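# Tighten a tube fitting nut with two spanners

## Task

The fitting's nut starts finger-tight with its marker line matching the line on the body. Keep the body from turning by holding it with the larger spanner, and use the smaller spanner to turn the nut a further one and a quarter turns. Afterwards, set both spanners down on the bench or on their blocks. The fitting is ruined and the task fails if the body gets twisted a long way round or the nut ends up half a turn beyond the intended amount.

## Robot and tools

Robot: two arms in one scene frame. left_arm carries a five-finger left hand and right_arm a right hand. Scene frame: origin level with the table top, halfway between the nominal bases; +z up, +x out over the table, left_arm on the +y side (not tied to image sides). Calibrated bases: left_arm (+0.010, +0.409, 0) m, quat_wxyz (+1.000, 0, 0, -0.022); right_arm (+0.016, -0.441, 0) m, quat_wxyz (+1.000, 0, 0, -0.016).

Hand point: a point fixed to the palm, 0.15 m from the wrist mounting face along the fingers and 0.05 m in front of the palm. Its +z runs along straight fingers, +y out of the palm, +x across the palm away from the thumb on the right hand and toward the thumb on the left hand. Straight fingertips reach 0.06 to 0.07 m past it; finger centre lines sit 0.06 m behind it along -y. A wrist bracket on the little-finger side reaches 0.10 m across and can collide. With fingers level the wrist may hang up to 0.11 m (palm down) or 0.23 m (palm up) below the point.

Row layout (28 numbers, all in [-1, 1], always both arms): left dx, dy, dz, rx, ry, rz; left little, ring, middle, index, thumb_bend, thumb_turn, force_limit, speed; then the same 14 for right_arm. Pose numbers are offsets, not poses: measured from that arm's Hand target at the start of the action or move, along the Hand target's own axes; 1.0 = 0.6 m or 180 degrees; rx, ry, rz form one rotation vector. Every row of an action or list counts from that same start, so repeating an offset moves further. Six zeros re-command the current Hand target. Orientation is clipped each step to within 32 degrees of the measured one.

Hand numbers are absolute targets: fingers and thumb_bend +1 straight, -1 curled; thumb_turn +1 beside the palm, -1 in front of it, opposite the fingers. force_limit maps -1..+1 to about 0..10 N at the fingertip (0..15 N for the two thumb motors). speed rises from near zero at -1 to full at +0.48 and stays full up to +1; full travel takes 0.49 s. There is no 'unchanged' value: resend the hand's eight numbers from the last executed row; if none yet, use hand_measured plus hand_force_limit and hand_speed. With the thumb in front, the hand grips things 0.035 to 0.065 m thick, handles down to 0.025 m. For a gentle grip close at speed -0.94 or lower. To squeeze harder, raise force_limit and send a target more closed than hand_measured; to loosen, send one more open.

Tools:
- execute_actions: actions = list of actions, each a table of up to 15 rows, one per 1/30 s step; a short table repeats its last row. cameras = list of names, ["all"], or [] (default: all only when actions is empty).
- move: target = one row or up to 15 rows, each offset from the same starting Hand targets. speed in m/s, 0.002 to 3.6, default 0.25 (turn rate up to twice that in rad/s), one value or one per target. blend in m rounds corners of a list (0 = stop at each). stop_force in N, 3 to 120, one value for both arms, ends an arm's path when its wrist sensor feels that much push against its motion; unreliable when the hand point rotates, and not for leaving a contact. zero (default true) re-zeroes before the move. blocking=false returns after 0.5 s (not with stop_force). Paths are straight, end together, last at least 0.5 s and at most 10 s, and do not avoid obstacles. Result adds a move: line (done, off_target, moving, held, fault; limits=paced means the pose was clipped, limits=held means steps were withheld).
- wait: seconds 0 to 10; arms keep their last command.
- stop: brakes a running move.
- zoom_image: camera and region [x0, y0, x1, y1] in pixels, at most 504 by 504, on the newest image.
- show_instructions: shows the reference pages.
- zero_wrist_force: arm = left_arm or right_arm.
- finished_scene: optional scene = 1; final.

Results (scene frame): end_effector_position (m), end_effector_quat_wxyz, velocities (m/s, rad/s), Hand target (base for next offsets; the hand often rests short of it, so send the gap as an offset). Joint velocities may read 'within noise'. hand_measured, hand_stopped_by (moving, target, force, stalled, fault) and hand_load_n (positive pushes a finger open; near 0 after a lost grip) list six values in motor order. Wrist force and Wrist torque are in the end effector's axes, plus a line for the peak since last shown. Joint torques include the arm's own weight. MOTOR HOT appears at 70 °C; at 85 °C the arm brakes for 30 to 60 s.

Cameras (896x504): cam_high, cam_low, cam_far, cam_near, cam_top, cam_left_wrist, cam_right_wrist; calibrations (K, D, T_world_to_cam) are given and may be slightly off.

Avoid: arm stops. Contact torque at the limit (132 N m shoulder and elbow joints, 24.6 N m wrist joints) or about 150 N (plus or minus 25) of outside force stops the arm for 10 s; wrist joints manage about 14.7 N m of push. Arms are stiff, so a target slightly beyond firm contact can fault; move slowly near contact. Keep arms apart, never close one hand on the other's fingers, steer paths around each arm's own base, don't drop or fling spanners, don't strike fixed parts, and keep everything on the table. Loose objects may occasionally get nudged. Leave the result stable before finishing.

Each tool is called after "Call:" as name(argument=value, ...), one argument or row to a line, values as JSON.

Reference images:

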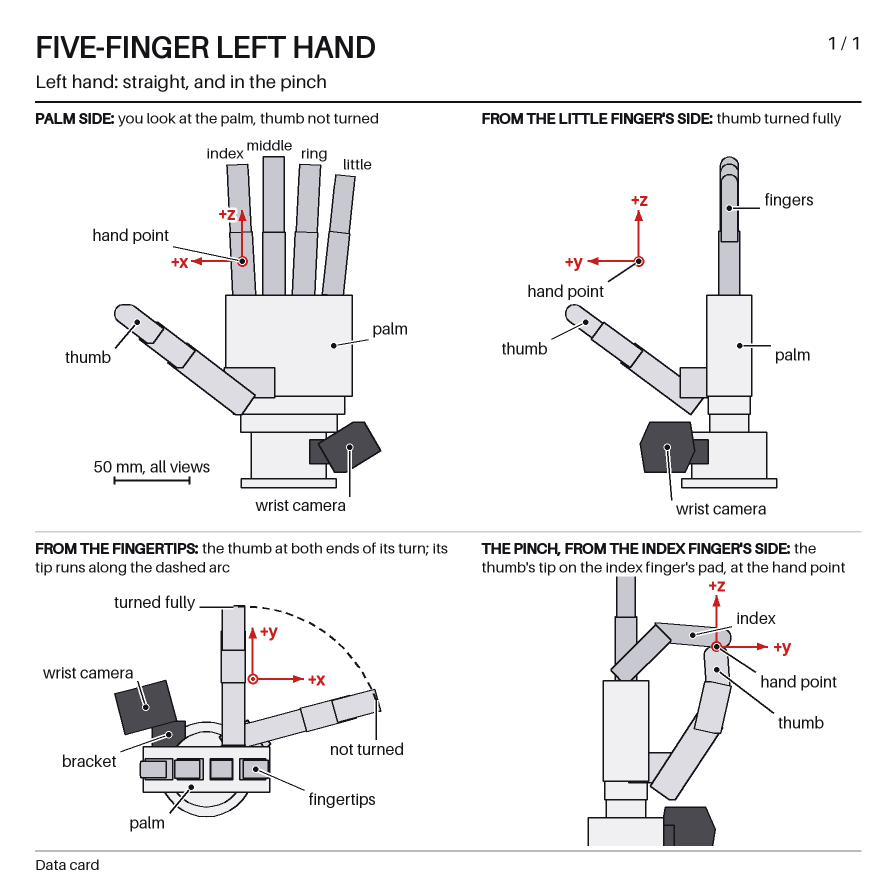

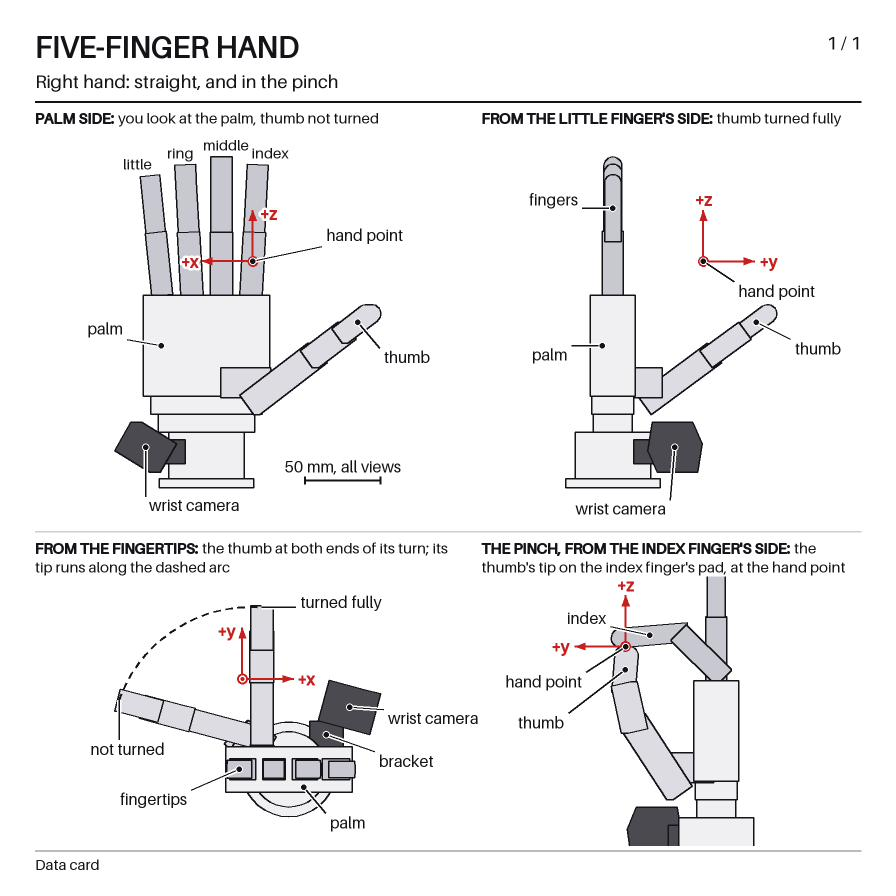

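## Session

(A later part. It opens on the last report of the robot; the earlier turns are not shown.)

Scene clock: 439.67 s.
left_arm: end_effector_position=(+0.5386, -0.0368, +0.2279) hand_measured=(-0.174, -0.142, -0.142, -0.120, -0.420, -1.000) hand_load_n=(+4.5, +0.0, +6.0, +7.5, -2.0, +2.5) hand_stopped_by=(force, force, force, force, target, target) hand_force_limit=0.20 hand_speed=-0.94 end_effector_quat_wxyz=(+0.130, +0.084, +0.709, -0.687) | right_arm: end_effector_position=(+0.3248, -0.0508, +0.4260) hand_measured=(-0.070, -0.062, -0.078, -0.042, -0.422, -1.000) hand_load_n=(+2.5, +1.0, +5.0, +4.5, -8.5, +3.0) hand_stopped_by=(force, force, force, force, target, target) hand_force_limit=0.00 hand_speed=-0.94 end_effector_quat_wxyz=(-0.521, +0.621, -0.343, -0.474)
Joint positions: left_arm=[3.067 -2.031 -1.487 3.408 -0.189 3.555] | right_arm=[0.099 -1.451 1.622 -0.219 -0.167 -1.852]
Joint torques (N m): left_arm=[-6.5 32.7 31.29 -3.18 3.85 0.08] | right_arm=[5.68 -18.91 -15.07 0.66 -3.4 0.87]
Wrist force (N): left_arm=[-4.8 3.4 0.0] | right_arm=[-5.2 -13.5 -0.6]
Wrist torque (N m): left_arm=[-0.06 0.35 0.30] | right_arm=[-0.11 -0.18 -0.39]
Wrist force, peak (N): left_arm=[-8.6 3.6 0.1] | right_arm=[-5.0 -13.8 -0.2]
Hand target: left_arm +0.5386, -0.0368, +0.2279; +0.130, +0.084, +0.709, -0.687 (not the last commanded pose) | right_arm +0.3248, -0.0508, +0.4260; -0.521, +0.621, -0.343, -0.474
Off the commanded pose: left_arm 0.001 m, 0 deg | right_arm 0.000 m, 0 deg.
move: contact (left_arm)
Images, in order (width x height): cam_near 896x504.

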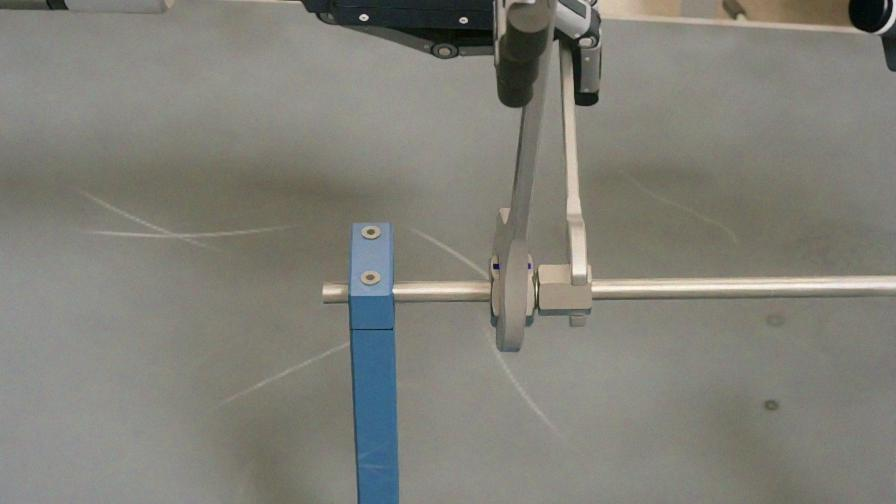

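Call:
move(
  target=[
    [0.00829,0.02535,0.00051,0.00163,0.00037,-0.04161,-0.5,-0.5,-0.6,-0.6,-0.42,-1,0.2,-0.94,0,0,0,0,0,0,-0.5,-0.5,-0.6,-0.55,-0.42,-1,0.0,-0.94],
    [0.01981,0.04942,0.00114,0.00326,0.00073,-0.08323,-0.5,-0.5,-0.6,-0.6,-0.42,-1,0.2,-0.94,0,0,0,0,0,0,-0.5,-0.5,-0.6,-0.55,-0.42,-1,0.0,-0.94],
    [0.03439,0.07178,0.00188,0.00489,0.0011,-0.12484,-0.5,-0.5,-0.6,-0.6,-0.42,-1,0.2,-0.94,0,0,0,0,0,0,-0.5,-0.5,-0.6,-0.55,-0.42,-1,0.0,-0.94],
    [0.05174,0.09206,0.00272,0.00651,0.00147,-0.16645,-0.5,-0.5,-0.6,-0.6,-0.42,-1,0.2,-0.94,0,0,0,0,0,0,-0.5,-0.5,-0.6,-0.55,-0.42,-1,0.0,-0.94],
    [0.05941,0.0995,0.00308,0.00716,0.00162,-0.1831,-0.5,-0.5,-0.6,-0.6,-0.42,-1,0.2,-0.94,0,0,0,0,0,0,-0.5,-0.5,-0.6,-0.55,-0.42,-1,0.0,-0.94],
  ],
  speed=0.08,
  stop_force=75,
  cameras=["cam_near","cam_top","cam_far"],
)

Call:
zoom_image(
  camera="cam_near",
  region=[490, 200, 610, 380],
)

Call:
zoom_image(
  camera="cam_top",
  region=[360, 310, 460, 460],
)

Call:
zoom_image(
  camera="cam_far",
  region=[180, 290, 330, 430],
)

Scene clock: 445.43 s.
left_arm: end_effector_position=(+0.5226, -0.0383, +0.1602) hand_measured=(-0.174, -0.142, -0.142, -0.120, -0.422, -1.000) hand_load_n=(+13.0, +0.0, +3.0, +6.5, -6.0, +1.5) hand_stopped_by=(force, force, force, force, target, target) hand_force_limit=0.20 hand_speed=-0.94 end_effector_quat_wxyz=(-0.073, -0.118, +0.697, -0.704) | right_arm: end_effector_position=(+0.3248, -0.0508, +0.4260) hand_measured=(-0.070, -0.062, -0.078, -0.042, -0.422, -1.000) hand_load_n=(+2.5, +1.5, +5.5, +5.0, -9.0, +3.0) hand_stopped_by=(force, force, force, force, target, target) hand_force_limit=0.00 hand_speed=-0.94 end_effector_quat_wxyz=(-0.521, +0.621, -0.343, -0.474)
Joint positions: left_arm=[3.075 -2.141 -1.569 3.717 -0.175 2.864] | right_arm=[0.099 -1.451 1.622 -0.219 -0.167 -1.852]
Joint torques (N m): left_arm=[7.94 26.72 -8.78 0.07 -2.34 -1.88] | right_arm=[5.68 -20.07 -14.92 0.66 -3.71 0.98]
Wrist force (N): left_arm=[6.8 -44.7 -8.4] | right_arm=[-5.2 -24.8 -1.8]
Wrist torque (N m): left_arm=[-0.23 0.85 2.50] | right_arm=[-0.17 -0.17 -0.58]
Wrist force, peak (N): left_arm=[7.6 -46.6 -9.0] | right_arm=[-5.2 -24.9 -2.0]
Hand target: left_arm +0.5226, -0.0383, +0.1602; -0.073, -0.118, +0.697, -0.704 | right_arm +0.3248, -0.0508, +0.4260; -0.521, +0.621, -0.343, -0.474
Off the commanded pose: left_arm 0.000 m, 0 deg | right_arm 0.000 m, 0 deg.
move: done
Images, in order (width x height): cam_far 896x504, cam_near 896x504, cam_top 896x504.

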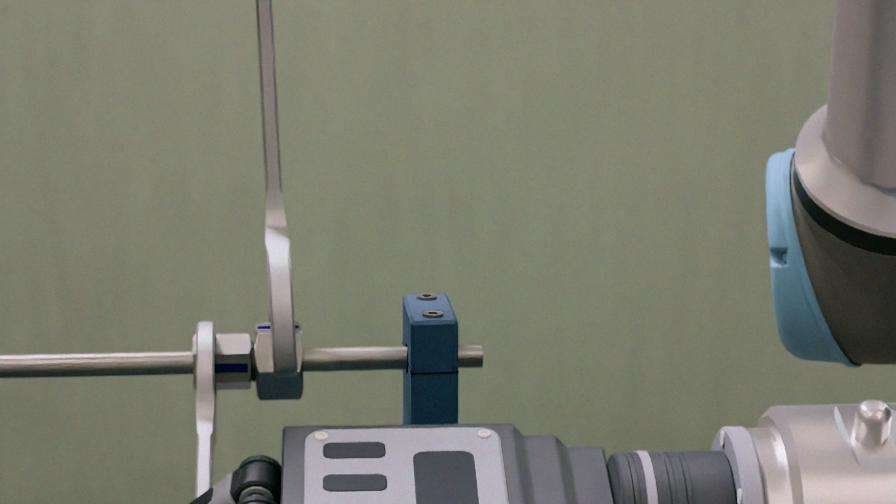

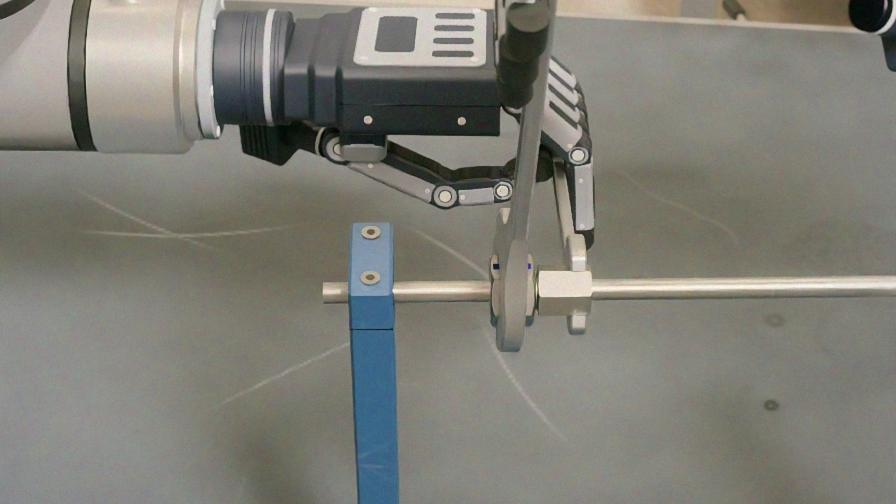

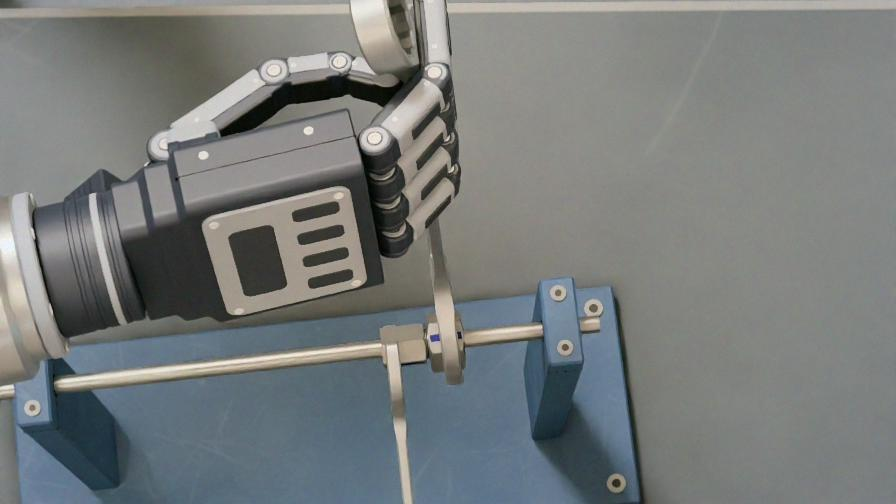

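Scaled by 2.800 from the camera's 896x504 image, which has a finer 1280x720 frame.

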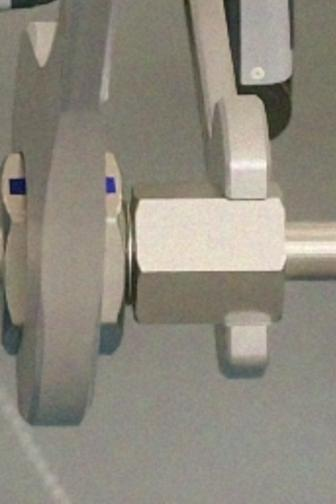

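Scaled by 3.360 from the camera's 896x504 image, which has a finer 1280x720 frame.

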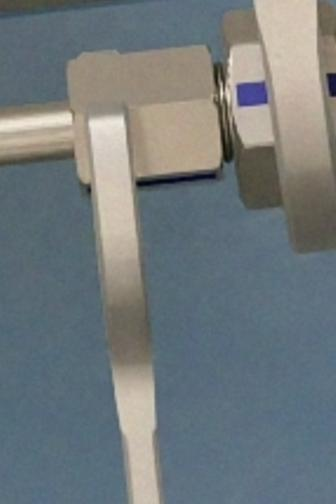

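Scaled by 3.360 from the camera's 896x504 image, which has a finer 1280x720 frame.

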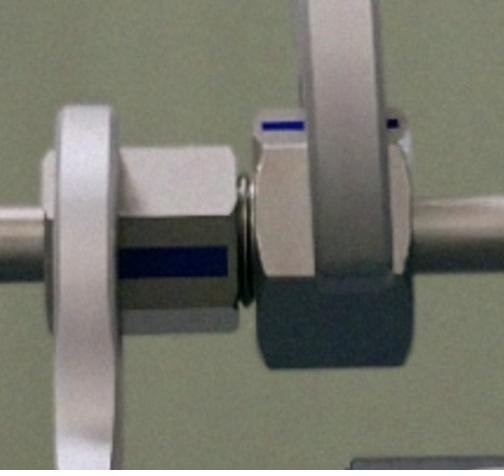

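Call:
move(
  target=[
    [-0.00256,-0.01,-0.00016,-0.00063,-0.00015,0.01611,-0.5,-0.5,-0.6,-0.6,-0.42,-1,0.2,-0.94,0,0,0,0,0,0,-0.5,-0.5,-0.6,-0.55,-0.42,-1,0.0,-0.94],
    [-0.05151,0.00048,-0.00196,-0.00063,-0.00015,0.01611,-0.5,-0.5,-0.6,-0.6,-0.42,-1,0.2,-0.94,0,0,0,0,0,0,-0.5,-0.5,-0.6,-0.55,-0.42,-1,0.0,-0.94],
  ],
  speed=[0.03,0.05],
  cameras=["cam_near","cam_top","cam_far"],
)

Call:
zoom_image(
  camera="cam_near",
  region=[490, 200, 610, 380],
)

Call:
zoom_image(
  camera="cam_top",
  region=[360, 310, 460, 460],
)

Call:
zoom_image(
  camera="cam_far",
  region=[180, 290, 330, 430],
)

Scene clock: 451.23 s.
left_arm: end_effector_position=(+0.5522, -0.0353, +0.1517) hand_measured=(-0.174, -0.142, -0.142, -0.120, -0.422, -1.000) hand_load_n=(+3.0, +0.0, +6.0, +8.5, -3.0, +2.0) hand_stopped_by=(force, force, force, force, target, target) hand_force_limit=0.20 hand_speed=-0.94 end_effector_quat_wxyz=(-0.055, -0.100, +0.700, -0.705) | right_arm: end_effector_position=(+0.3248, -0.0508, +0.4260) hand_measured=(-0.070, -0.062, -0.078, -0.042, -0.422, -1.000) hand_load_n=(+2.5, +1.0, +5.0, +4.0, -8.0, +3.0) hand_stopped_by=(force, force, force, force, target, target) hand_force_limit=0.00 hand_speed=-0.94 end_effector_quat_wxyz=(-0.521, +0.621, -0.343, -0.474)
Joint positions: left_arm=[3.085 -2.201 -1.483 3.68 -0.165 2.926] | right_arm=[0.099 -1.451 1.622 -0.219 -0.167 -1.852]
Joint torques (N m): left_arm=[14.2 37.35 29.82 -2.18 2.45 1.17] | right_arm=[5.43 -20.88 -15.14 0.67 -2.15 0.91]
Wrist force (N): left_arm=[-4.0 2.6 0.8] | right_arm=[-4.5 -11.9 -0.6]
Wrist torque (N m): left_arm=[0.26 0.58 -0.30] | right_arm=[-0.05 -0.18 -0.34]
Wrist force, peak (N): left_arm=[7.0 -45.2 -8.3] | right_arm=[-5.5 -25.1 -1.6]
Hand target: left_arm +0.5522, -0.0353, +0.1517; -0.055, -0.100, +0.700, -0.705 | right_arm +0.3248, -0.0508, +0.4260; -0.521, +0.621, -0.343, -0.474
Off the commanded pose: left_arm 0.000 m, 0 deg | right_arm 0.000 m, 0 deg.
move: done
Images, in order (width x height): cam_far 896x504, cam_near 896x504, cam_top 896x504.

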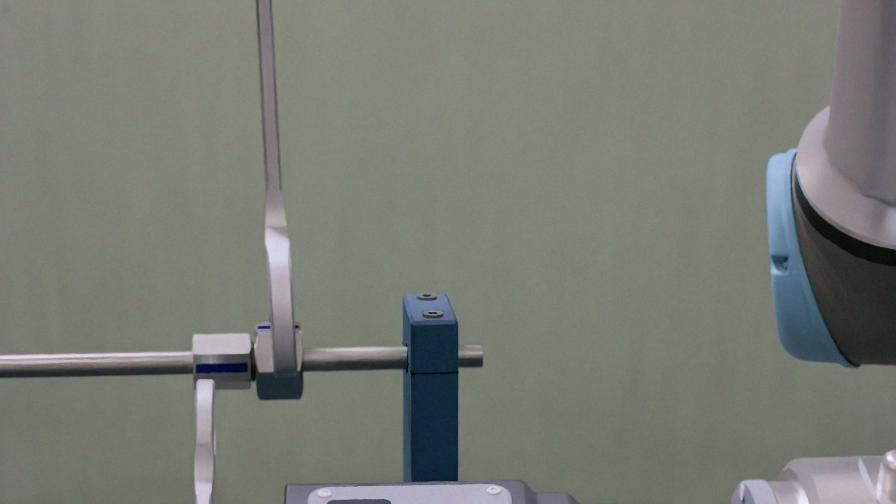

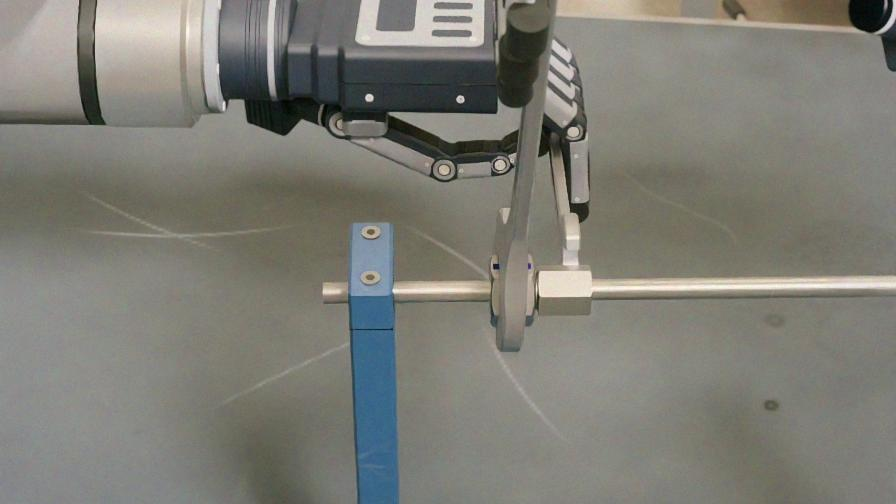

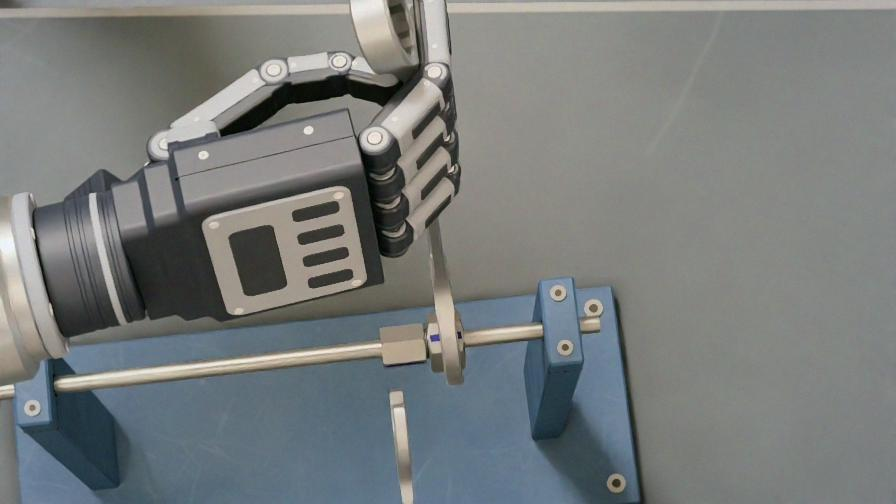

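Scaled by 2.800 from the camera's 896x504 image, which has a finer 1280x720 frame.

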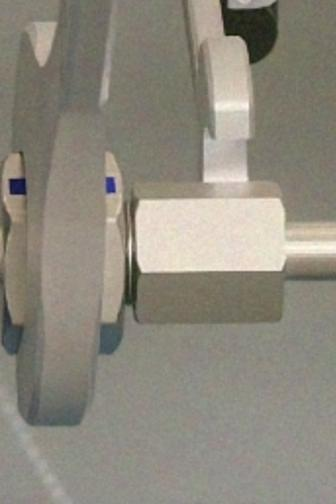

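Scaled by 3.360 from the camera's 896x504 image, which has a finer 1280x720 frame.

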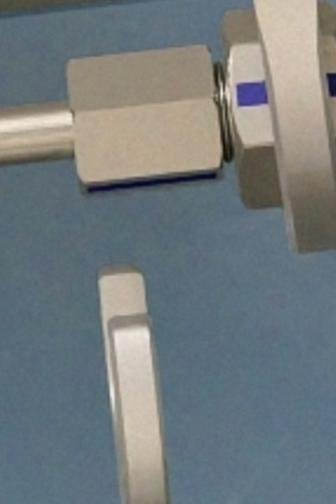

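Scaled by 3.360 from the camera's 896x504 image, which has a finer 1280x720 frame.

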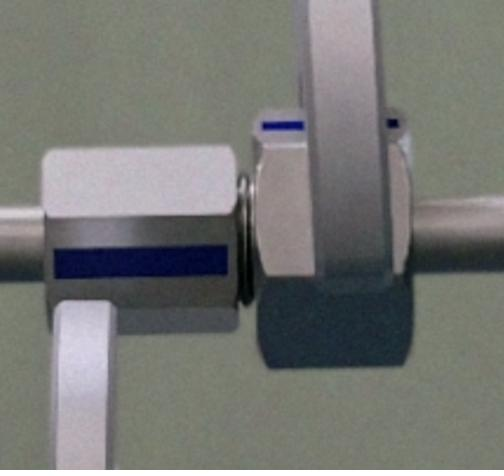

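Call:
move(
  target=[
    [-0.0917,0,0,0,0,0,-0.5,-0.5,-0.6,-0.6,-0.42,-1,0.2,-0.94,0,0,0,0,0,0,-0.5,-0.5,-0.6,-0.55,-0.42,-1,0.0,-0.94],
    [-0.1017,-0.2418,-0.0826,0.01468,-0.04572,-0.00464,-0.5,-0.5,-0.6,-0.6,-0.42,-1,0.2,-0.94,0,0,0,0,0,0,-0.5,-0.5,-0.6,-0.55,-0.42,-1,0.0,-0.94],
    [-0.1155,-0.3816,-0.2468,0.05138,-0.16002,-0.01625,-0.5,-0.5,-0.6,-0.6,-0.42,-1,0.2,-0.94,0,0,0,0,0,0,-0.5,-0.5,-0.6,-0.55,-0.42,-1,0.0,-0.94],
    [-0.0951,-0.4453,-0.4142,0.09541,-0.29717,-0.03018,-0.5,-0.5,-0.6,-0.6,-0.42,-1,0.2,-0.94,0,0,0,0,0,0,-0.5,-0.5,-0.6,-0.55,-0.42,-1,0.0,-0.94],
    [-0.0647,-0.4727,-0.5661,0.12917,-0.40234,-0.04087,-0.5,-0.5,-0.6,-0.6,-0.42,-1,0.2,-0.94,0,0,0,0,0,0,-0.5,-0.5,-0.6,-0.55,-0.42,-1,0.0,-0.94],
    [-0.0527,-0.47,-0.6337,0.14679,-0.45719,-0.04644,-0.5,-0.5,-0.6,-0.6,-0.42,-1,0.2,-0.94,0,0,0,0,0,0,-0.5,-0.5,-0.6,-0.55,-0.42,-1,0.0,-0.94],
  ],
  speed=[0.1,0.2,0.25,0.25,0.25,0.25],
  blend=[0.015,0.03,0.03,0.03,0.02,0],
  cameras=["all"],
)

Scene clock: 460.47 s.
left_arm: end_effector_position=(+0.6199, +0.3500, +0.4203) hand_measured=(-0.174, -0.142, -0.142, -0.120, -0.422, -1.000) hand_load_n=(+3.0, +0.0, +6.0, +8.5, -2.5, +2.0) hand_stopped_by=(force, force, force, force, target, target) hand_force_limit=0.20 hand_speed=-0.94 end_effector_quat_wxyz=(-0.391, +0.590, -0.390, +0.589) | right_arm: end_effector_position=(+0.3248, -0.0508, +0.4260) hand_measured=(-0.070, -0.062, -0.078, -0.042, -0.422, -1.000) hand_load_n=(+2.5, +1.0, +5.0, +4.0, -8.0, +3.0) hand_stopped_by=(force, force, force, force, target, target) hand_force_limit=0.00 hand_speed=-0.94 end_effector_quat_wxyz=(-0.521, +0.621, -0.343, -0.474)
Joint positions: left_arm=[3.546 -1.436 -1.757 3.193 -1.211 2.741] | right_arm=[0.099 -1.451 1.622 -0.219 -0.167 -1.852]
Joint torques (N m): left_arm=[-11.89 27.98 13.42 -0.55 -2.46 -1.45] | right_arm=[4.8 -20.76 -15.02 0.63 -2.31 0.84]
Wrist force (N): left_arm=[-4.2 2.7 0.7] | right_arm=[-4.2 -11.8 -0.3]
Wrist torque (N m): left_arm=[0.31 0.57 -0.23] | right_arm=[-0.06 -0.24 -0.32]
Wrist force, peak (N): left_arm=[-4.3 3.8 0.9] | right_arm=[-4.8 -12.2 -0.4]
Hand target: left_arm +0.6199, +0.3499, +0.4203; -0.391, +0.590, -0.390, +0.589 | right_arm +0.3248, -0.0508, +0.4260; -0.521, +0.621, -0.343, -0.474
Off the commanded pose: left_arm 0.000 m, 0 deg | right_arm 0.000 m, 0 deg.
move: done
camera_calibration:
cam_left_wrist: T_world_to_cam=[[-0.0433493, 0.1223, 0.991546, -0.434395], [-0.471136, -0.877694, 0.0876592, 0.56596], [0.880995, -0.463353, 0.0956671, -0.309521], [0, 0, 0, 1]] pos_world=[0.520499, 0.406448, 0.410722]
cam_right_wrist: T_world_to_cam=[[-0.832358, -0.197341, -0.517916, 0.484996], [-0.296853, -0.63039, 0.717278, -0.248655], [-0.468037, 0.750777, 0.466129, 0.101137], [0, 0, 0, 1]] pos_world=[0.377212, -0.136971, 0.382399]

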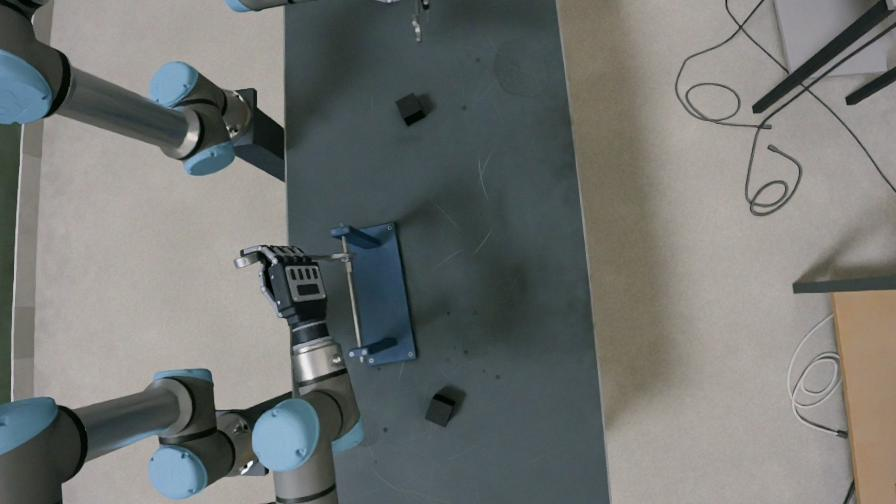

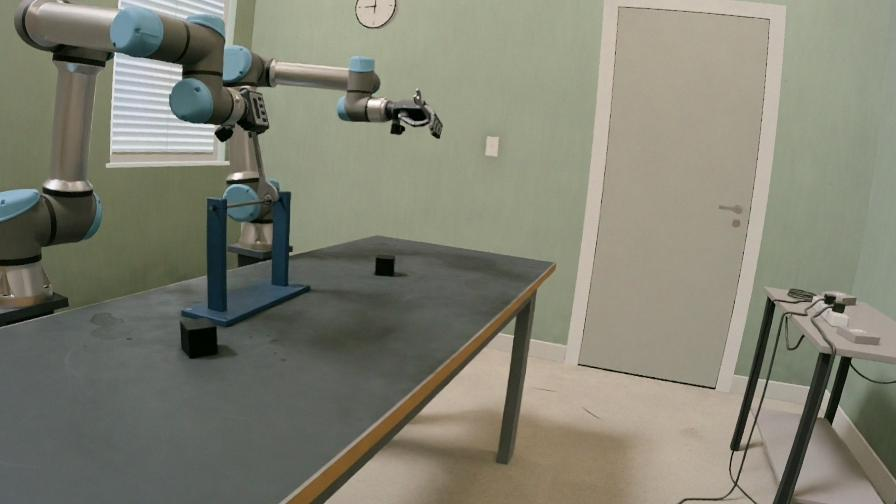

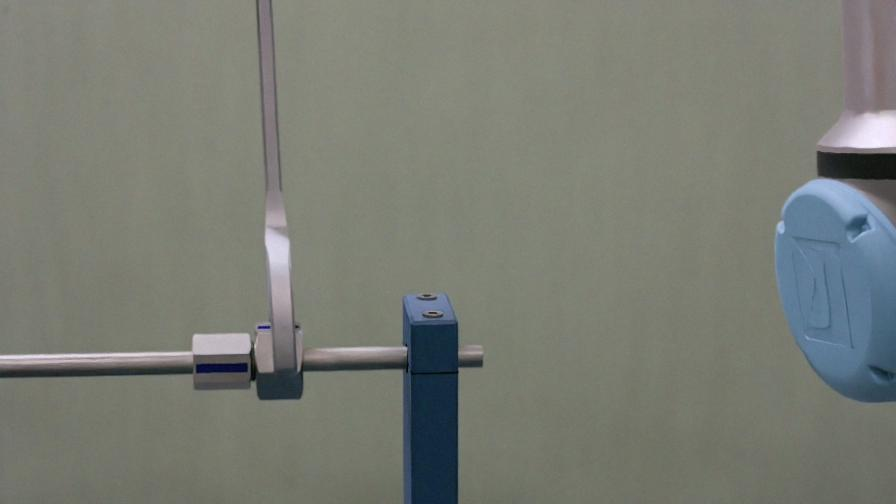

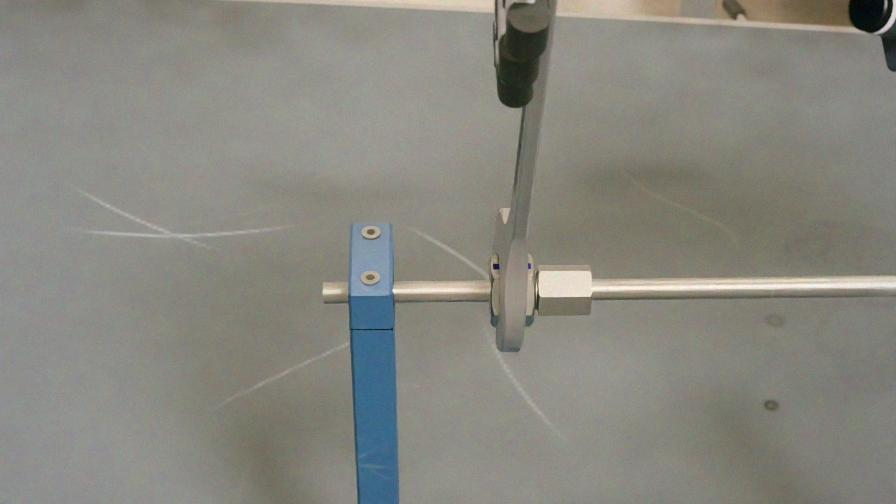

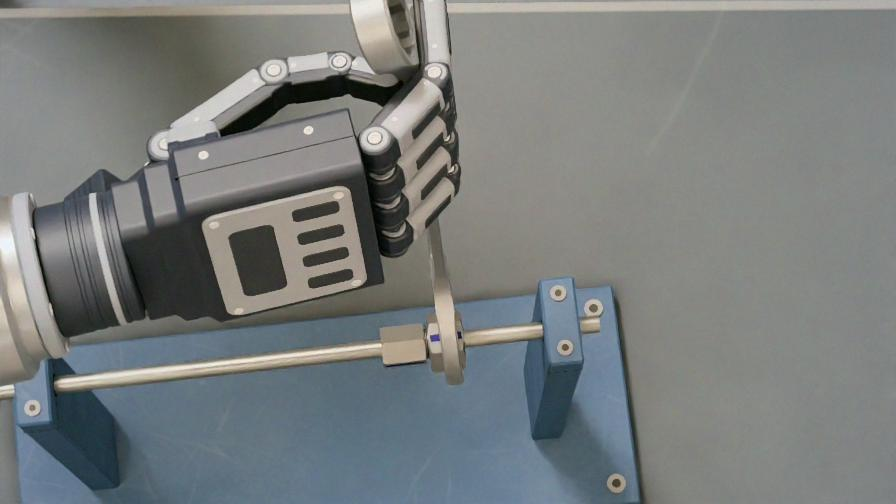

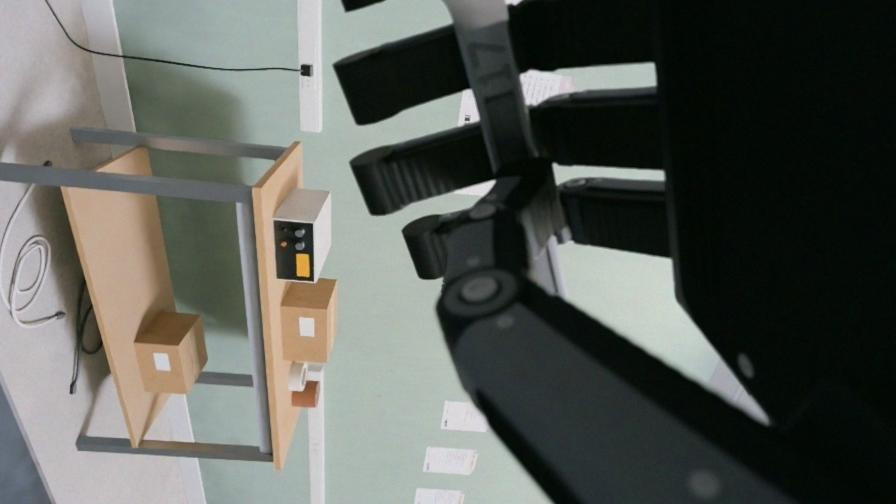

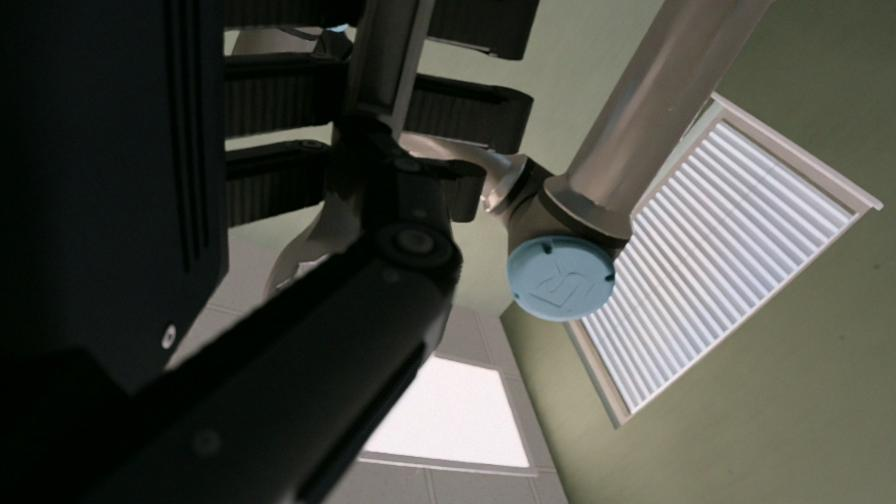

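Call:
move(
  target=[-0.0516,0.0149,-0.2185,-0.46,-0.1955,0,-0.5,-0.5,-0.6,-0.6,-0.42,-1,0.2,-0.94,0,0,0,0,0,0,-0.5,-0.5,-0.6,-0.55,-0.42,-1,0.0,-0.94],
  speed=0.3,
  cameras=["cam_high","cam_low","cam_left_wrist"],
)

Scene clock: 467.33 s.
left_arm: end_effector_position=(+0.4888, +0.3749, +0.4000) hand_measured=(-0.174, -0.142, -0.142, -0.120, -0.422, -1.000) hand_load_n=(+3.0, +0.0, +6.5, +9.0, -3.0, +1.5) hand_stopped_by=(force, force, force, force, target, target) hand_force_limit=0.20 hand_speed=-0.94 end_effector_quat_wxyz=(-0.001, +0.834, -0.552, +0.000) | right_arm: end_effector_position=(+0.3248, -0.0508, +0.4260) hand_measured=(-0.070, -0.062, -0.078, -0.042, -0.422, -1.000) hand_load_n=(+2.5, +1.5, +5.0, +4.0, -8.0, +3.0) hand_stopped_by=(force, force, force, force, target, target) hand_force_limit=0.00 hand_speed=-0.94 end_effector_quat_wxyz=(-0.521, +0.621, -0.343, -0.474)
Joint positions: left_arm=[3.478 -2.162 -0.628 1.22 -1.572 3.032] | right_arm=[0.099 -1.451 1.622 -0.219 -0.167 -1.852]
Joint torques (N m): left_arm=[-14.89 32.87 30.01 -4.8 -2.29 -1.32] | right_arm=[4.02 -21.37 -14.91 0.62 -2.25 0.97]
Wrist force (N): left_arm=[-3.3 1.2 2.9] | right_arm=[-4.4 -12.1 -0.1]
Wrist torque (N m): left_arm=[0.03 0.53 -0.08] | right_arm=[-0.11 -0.23 -0.34]
Wrist force, peak (N): left_arm=[-4.4 3.2 0.8] | right_arm=[-4.7 -12.3 -0.3]
Hand target: left_arm +0.4888, +0.3749, +0.4000; -0.001, +0.834, -0.552, +0.000 | right_arm +0.3248, -0.0508, +0.4260; -0.521, +0.621, -0.343, -0.474
Off the commanded pose: left_arm 0.000 m, 0 deg | right_arm 0.000 m, 0 deg.
move: done
camera_calibration:
cam_left_wrist: T_world_to_cam=[[0.99134, 0.123675, 0.044148, -0.550356], [0.088564, -0.877892, 0.470597, 0.101139], [0.0969581, -0.462612, -0.881243, 0.593136], [0, 0, 0, 1]] pos_world=[0.479124, 0.431246, 0.499398]
Images, in order (width x height): cam_high 896x504, cam_low 896x504, cam_left_wrist 896x504.

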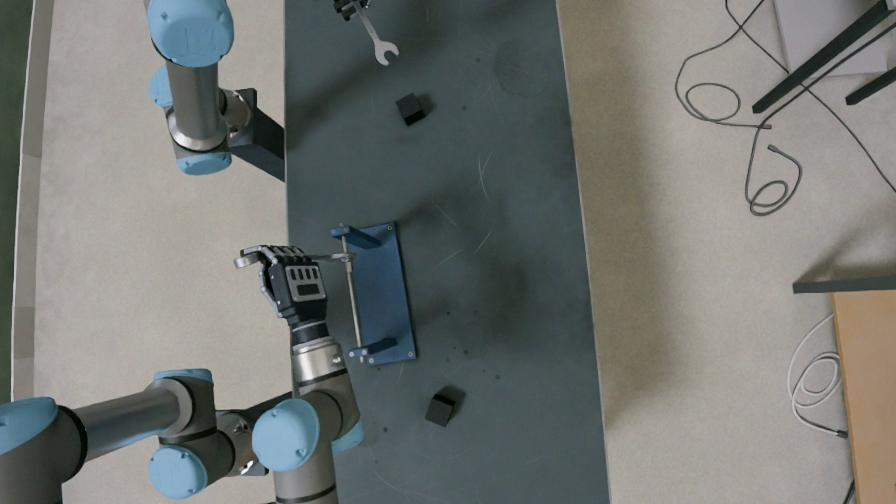

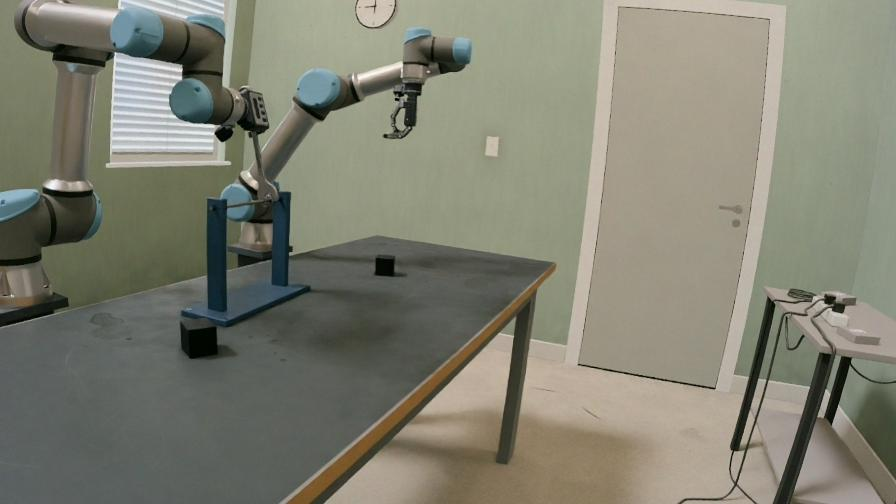

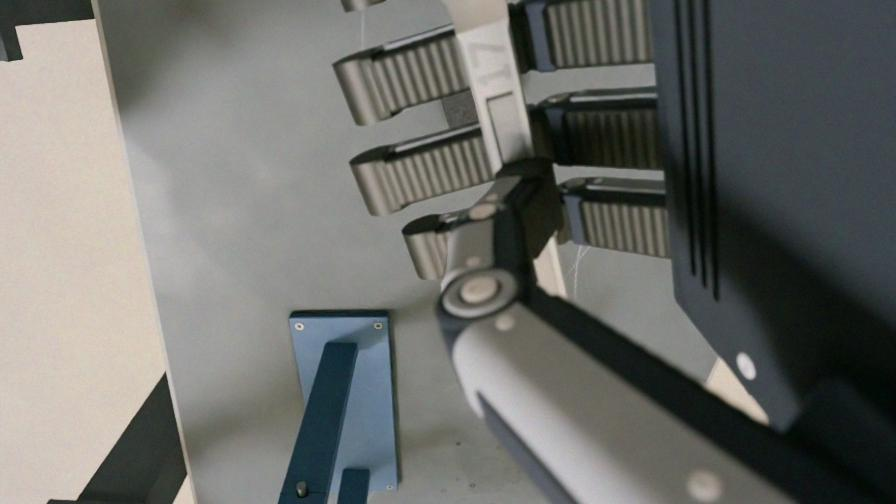

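Call:
move(
  target=[0,0,0.5,0,0,0,-0.5,-0.5,-0.6,-0.6,-0.42,-1,0.2,-0.94,0,0,0,0,0,0,-0.5,-0.5,-0.6,-0.55,-0.42,-1,0.0,-0.94],
  speed=0.2,
  cameras=["cam_high","cam_low","cam_left_wrist"],
)

Call:
zoom_image(
  camera="cam_low",
  region=[320, 220, 460, 300],
)

Call:
zoom_image(
  camera="cam_high",
  region=[330, 20, 490, 150],
)

Scene clock: 470.10 s.
left_arm: end_effector_position=(+0.4889, +0.3752, +0.1000) hand_measured=(-0.174, -0.142, -0.142, -0.120, -0.422, -1.000) hand_load_n=(+3.0, +0.0, +6.5, +9.0, -3.0, +2.0) hand_stopped_by=(force, force, force, force, target, target) hand_force_limit=0.20 hand_speed=-0.94 end_effector_quat_wxyz=(-0.001, +0.834, -0.552, +0.000) | right_arm: end_effector_position=(+0.3248, -0.0508, +0.4260) hand_measured=(-0.070, -0.062, -0.078, -0.042, -0.422, -1.000) hand_load_n=(+2.5, +1.0, +5.0, +4.5, -8.0, +3.0) hand_stopped_by=(force, force, force, force, target, target) hand_force_limit=0.00 hand_speed=-0.94 end_effector_quat_wxyz=(-0.521, +0.621, -0.343, -0.474)
Joint positions: left_arm=[3.478 -2.189 -1.368 1.987 -1.572 3.032] | right_arm=[0.099 -1.451 1.622 -0.219 -0.167 -1.852]
Joint torques (N m): left_arm=[11.73 33.98 7.95 -0.18 2.5 -0.66] | right_arm=[4.06 -21.71 -14.34 0.59 -2.26 1.04]
Wrist force (N): left_arm=[-3.3 1.1 3.1] | right_arm=[-4.4 -11.7 -0.3]
Wrist torque (N m): left_arm=[0.01 0.52 -0.13] | right_arm=[-0.05 -0.21 -0.33]
Wrist force, peak (N): left_arm=[-3.3 1.1 4.2] | right_arm=[-4.4 -12.1 -0.5]
Hand target: left_arm +0.4889, +0.3752, +0.1000; -0.001, +0.834, -0.552, +0.000 | right_arm +0.3248, -0.0508, +0.4260; -0.521, +0.621, -0.343, -0.474
Off the commanded pose: left_arm 0.000 m, 0 deg | right_arm 0.000 m, 0 deg.
move: done
camera_calibration:
cam_left_wrist: T_world_to_cam=[[0.991341, 0.123715, 0.0440137, -0.537339], [0.088663, -0.877885, 0.470593, 0.242514], [0.0968585, -0.462616, -0.881252, 0.328933], [0, 0, 0, 1]] pos_world=[0.479324, 0.431546, 0.199398]
Images, in order (width x height): cam_high 896x504, cam_low 896x504, cam_left_wrist 896x504.

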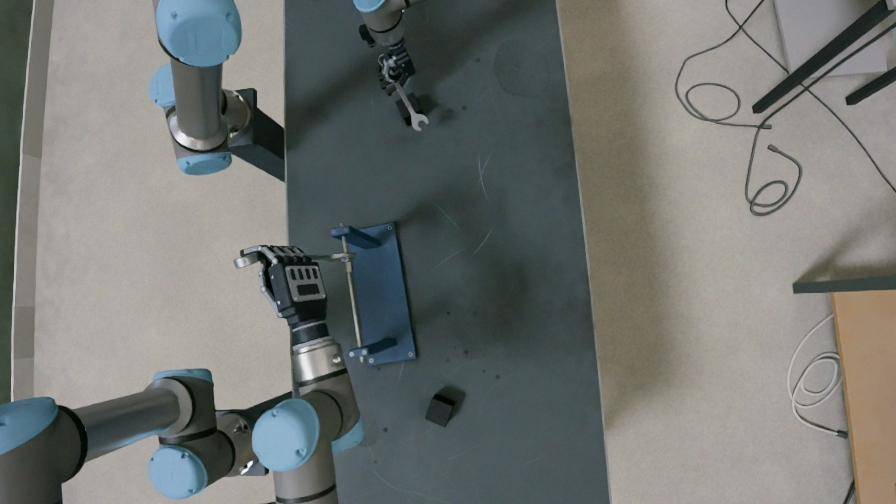

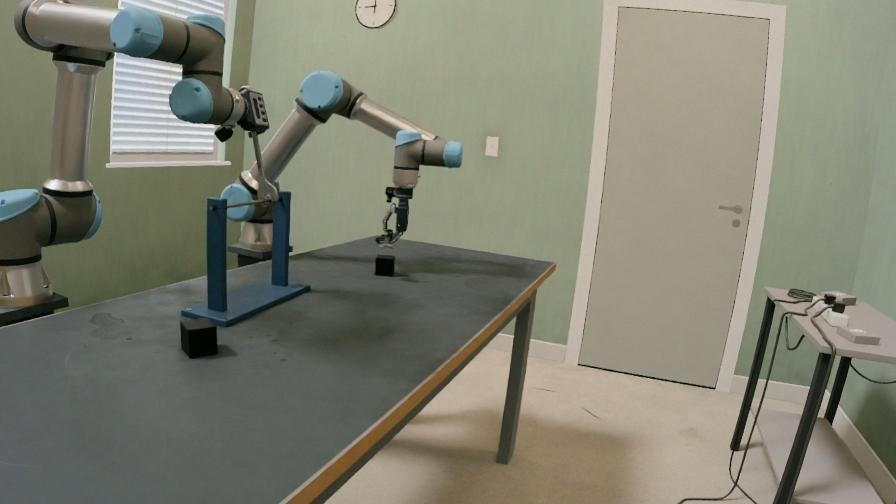

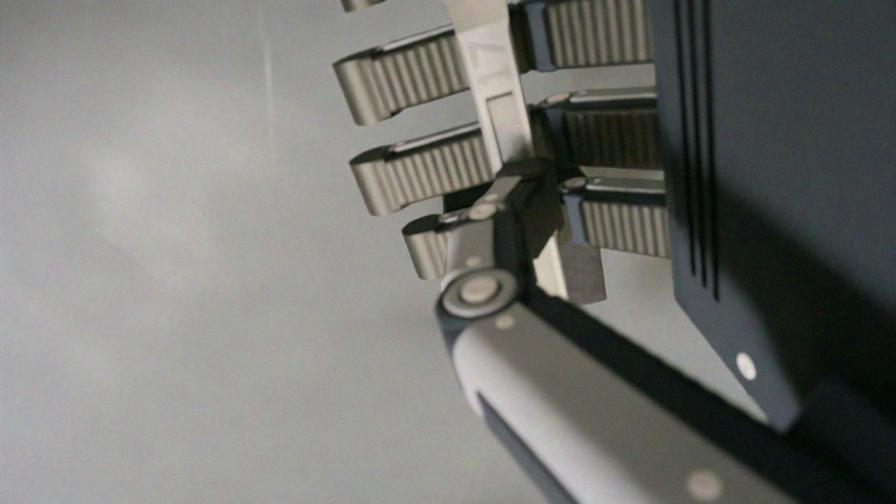

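Scaled by 3.600 from the camera's 896x504 image, which has a finer 1280x720 frame.

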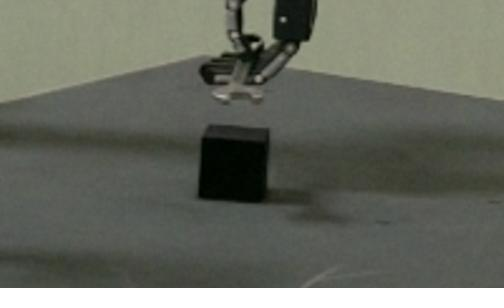

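Scaled by 3.150 from the camera's 896x504 image, which has a finer 1280x720 frame.

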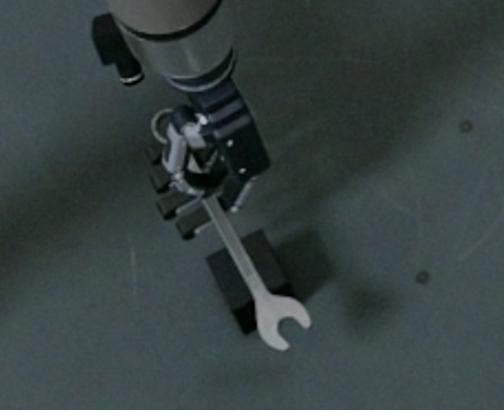

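Call:
move(
  target=[0,0,0.0533,0,0,0,-0.5,-0.5,-0.6,-0.6,-0.42,-1,0.2,-0.94,0,0,0,0,0,0,-0.5,-0.5,-0.6,-0.55,-0.42,-1,0.0,-0.94],
  speed=0.05,
  stop_force=6,
  cameras=["cam_low"],
)

Call:
zoom_image(
  camera="cam_low",
  region=[350, 220, 430, 290],
)

Scene clock: 472.17 s.
left_arm: end_effector_position=(+0.4890, +0.3752, +0.0680) hand_measured=(-0.174, -0.142, -0.142, -0.120, -0.422, -1.000) hand_load_n=(+3.0, +0.5, +6.5, +9.0, -3.0, +2.0) hand_stopped_by=(force, force, force, force, target, target) hand_force_limit=0.20 hand_speed=-0.94 end_effector_quat_wxyz=(-0.001, +0.834, -0.552, +0.000) | right_arm: end_effector_position=(+0.3248, -0.0508, +0.4260) hand_measured=(-0.070, -0.062, -0.078, -0.042, -0.422, -1.000) hand_load_n=(+2.5, +1.5, +5.0, +4.0, -8.0, +3.0) hand_stopped_by=(force, force, force, force, target, target) hand_force_limit=0.00 hand_speed=-0.94 end_effector_quat_wxyz=(-0.521, +0.621, -0.343, -0.474)
Joint positions: left_arm=[3.478 -2.223 -1.401 2.054 -1.572 3.032] | right_arm=[0.099 -1.451 1.622 -0.219 -0.167 -1.852]
Joint torques (N m): left_arm=[14.43 34.77 7.16 -0.14 1.47 0.59] | right_arm=[3.59 -21.99 -15.23 0.63 -2.25 1.04]
Wrist force (N): left_arm=[-3.5 1.1 2.9] | right_arm=[-4.5 -11.7 -0.4]
Wrist torque (N m): left_arm=[0.01 0.55 -0.13] | right_arm=[-0.04 -0.23 -0.33]
Wrist force, peak (N): left_arm=[-3.4 1.3 3.2] | right_arm=[-4.6 -12.0 -0.5]
Hand target: left_arm +0.4890, +0.3752, +0.0680; -0.001, +0.834, -0.552, +0.000 | right_arm +0.3248, -0.0508, +0.4260; -0.521, +0.621, -0.343, -0.474
Off the commanded pose: left_arm 0.000 m, 0 deg | right_arm 0.000 m, 0 deg.
move: done
Images, in order (width x height): cam_low 896x504.

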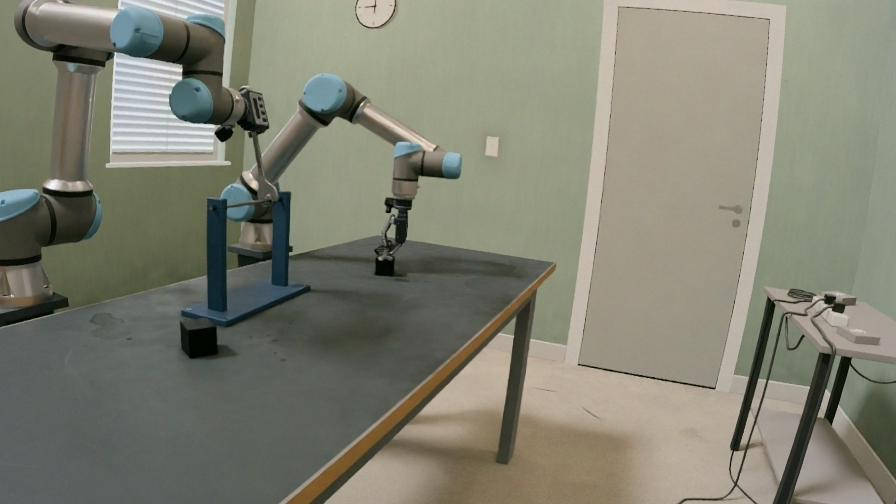

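Scaled by 6.300 from the camera's 896x504 image, which has a finer 1280x720 frame.

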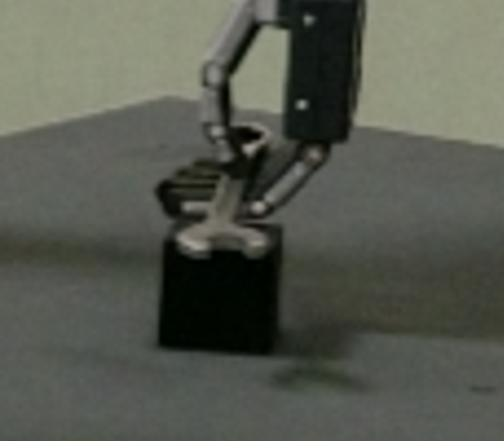

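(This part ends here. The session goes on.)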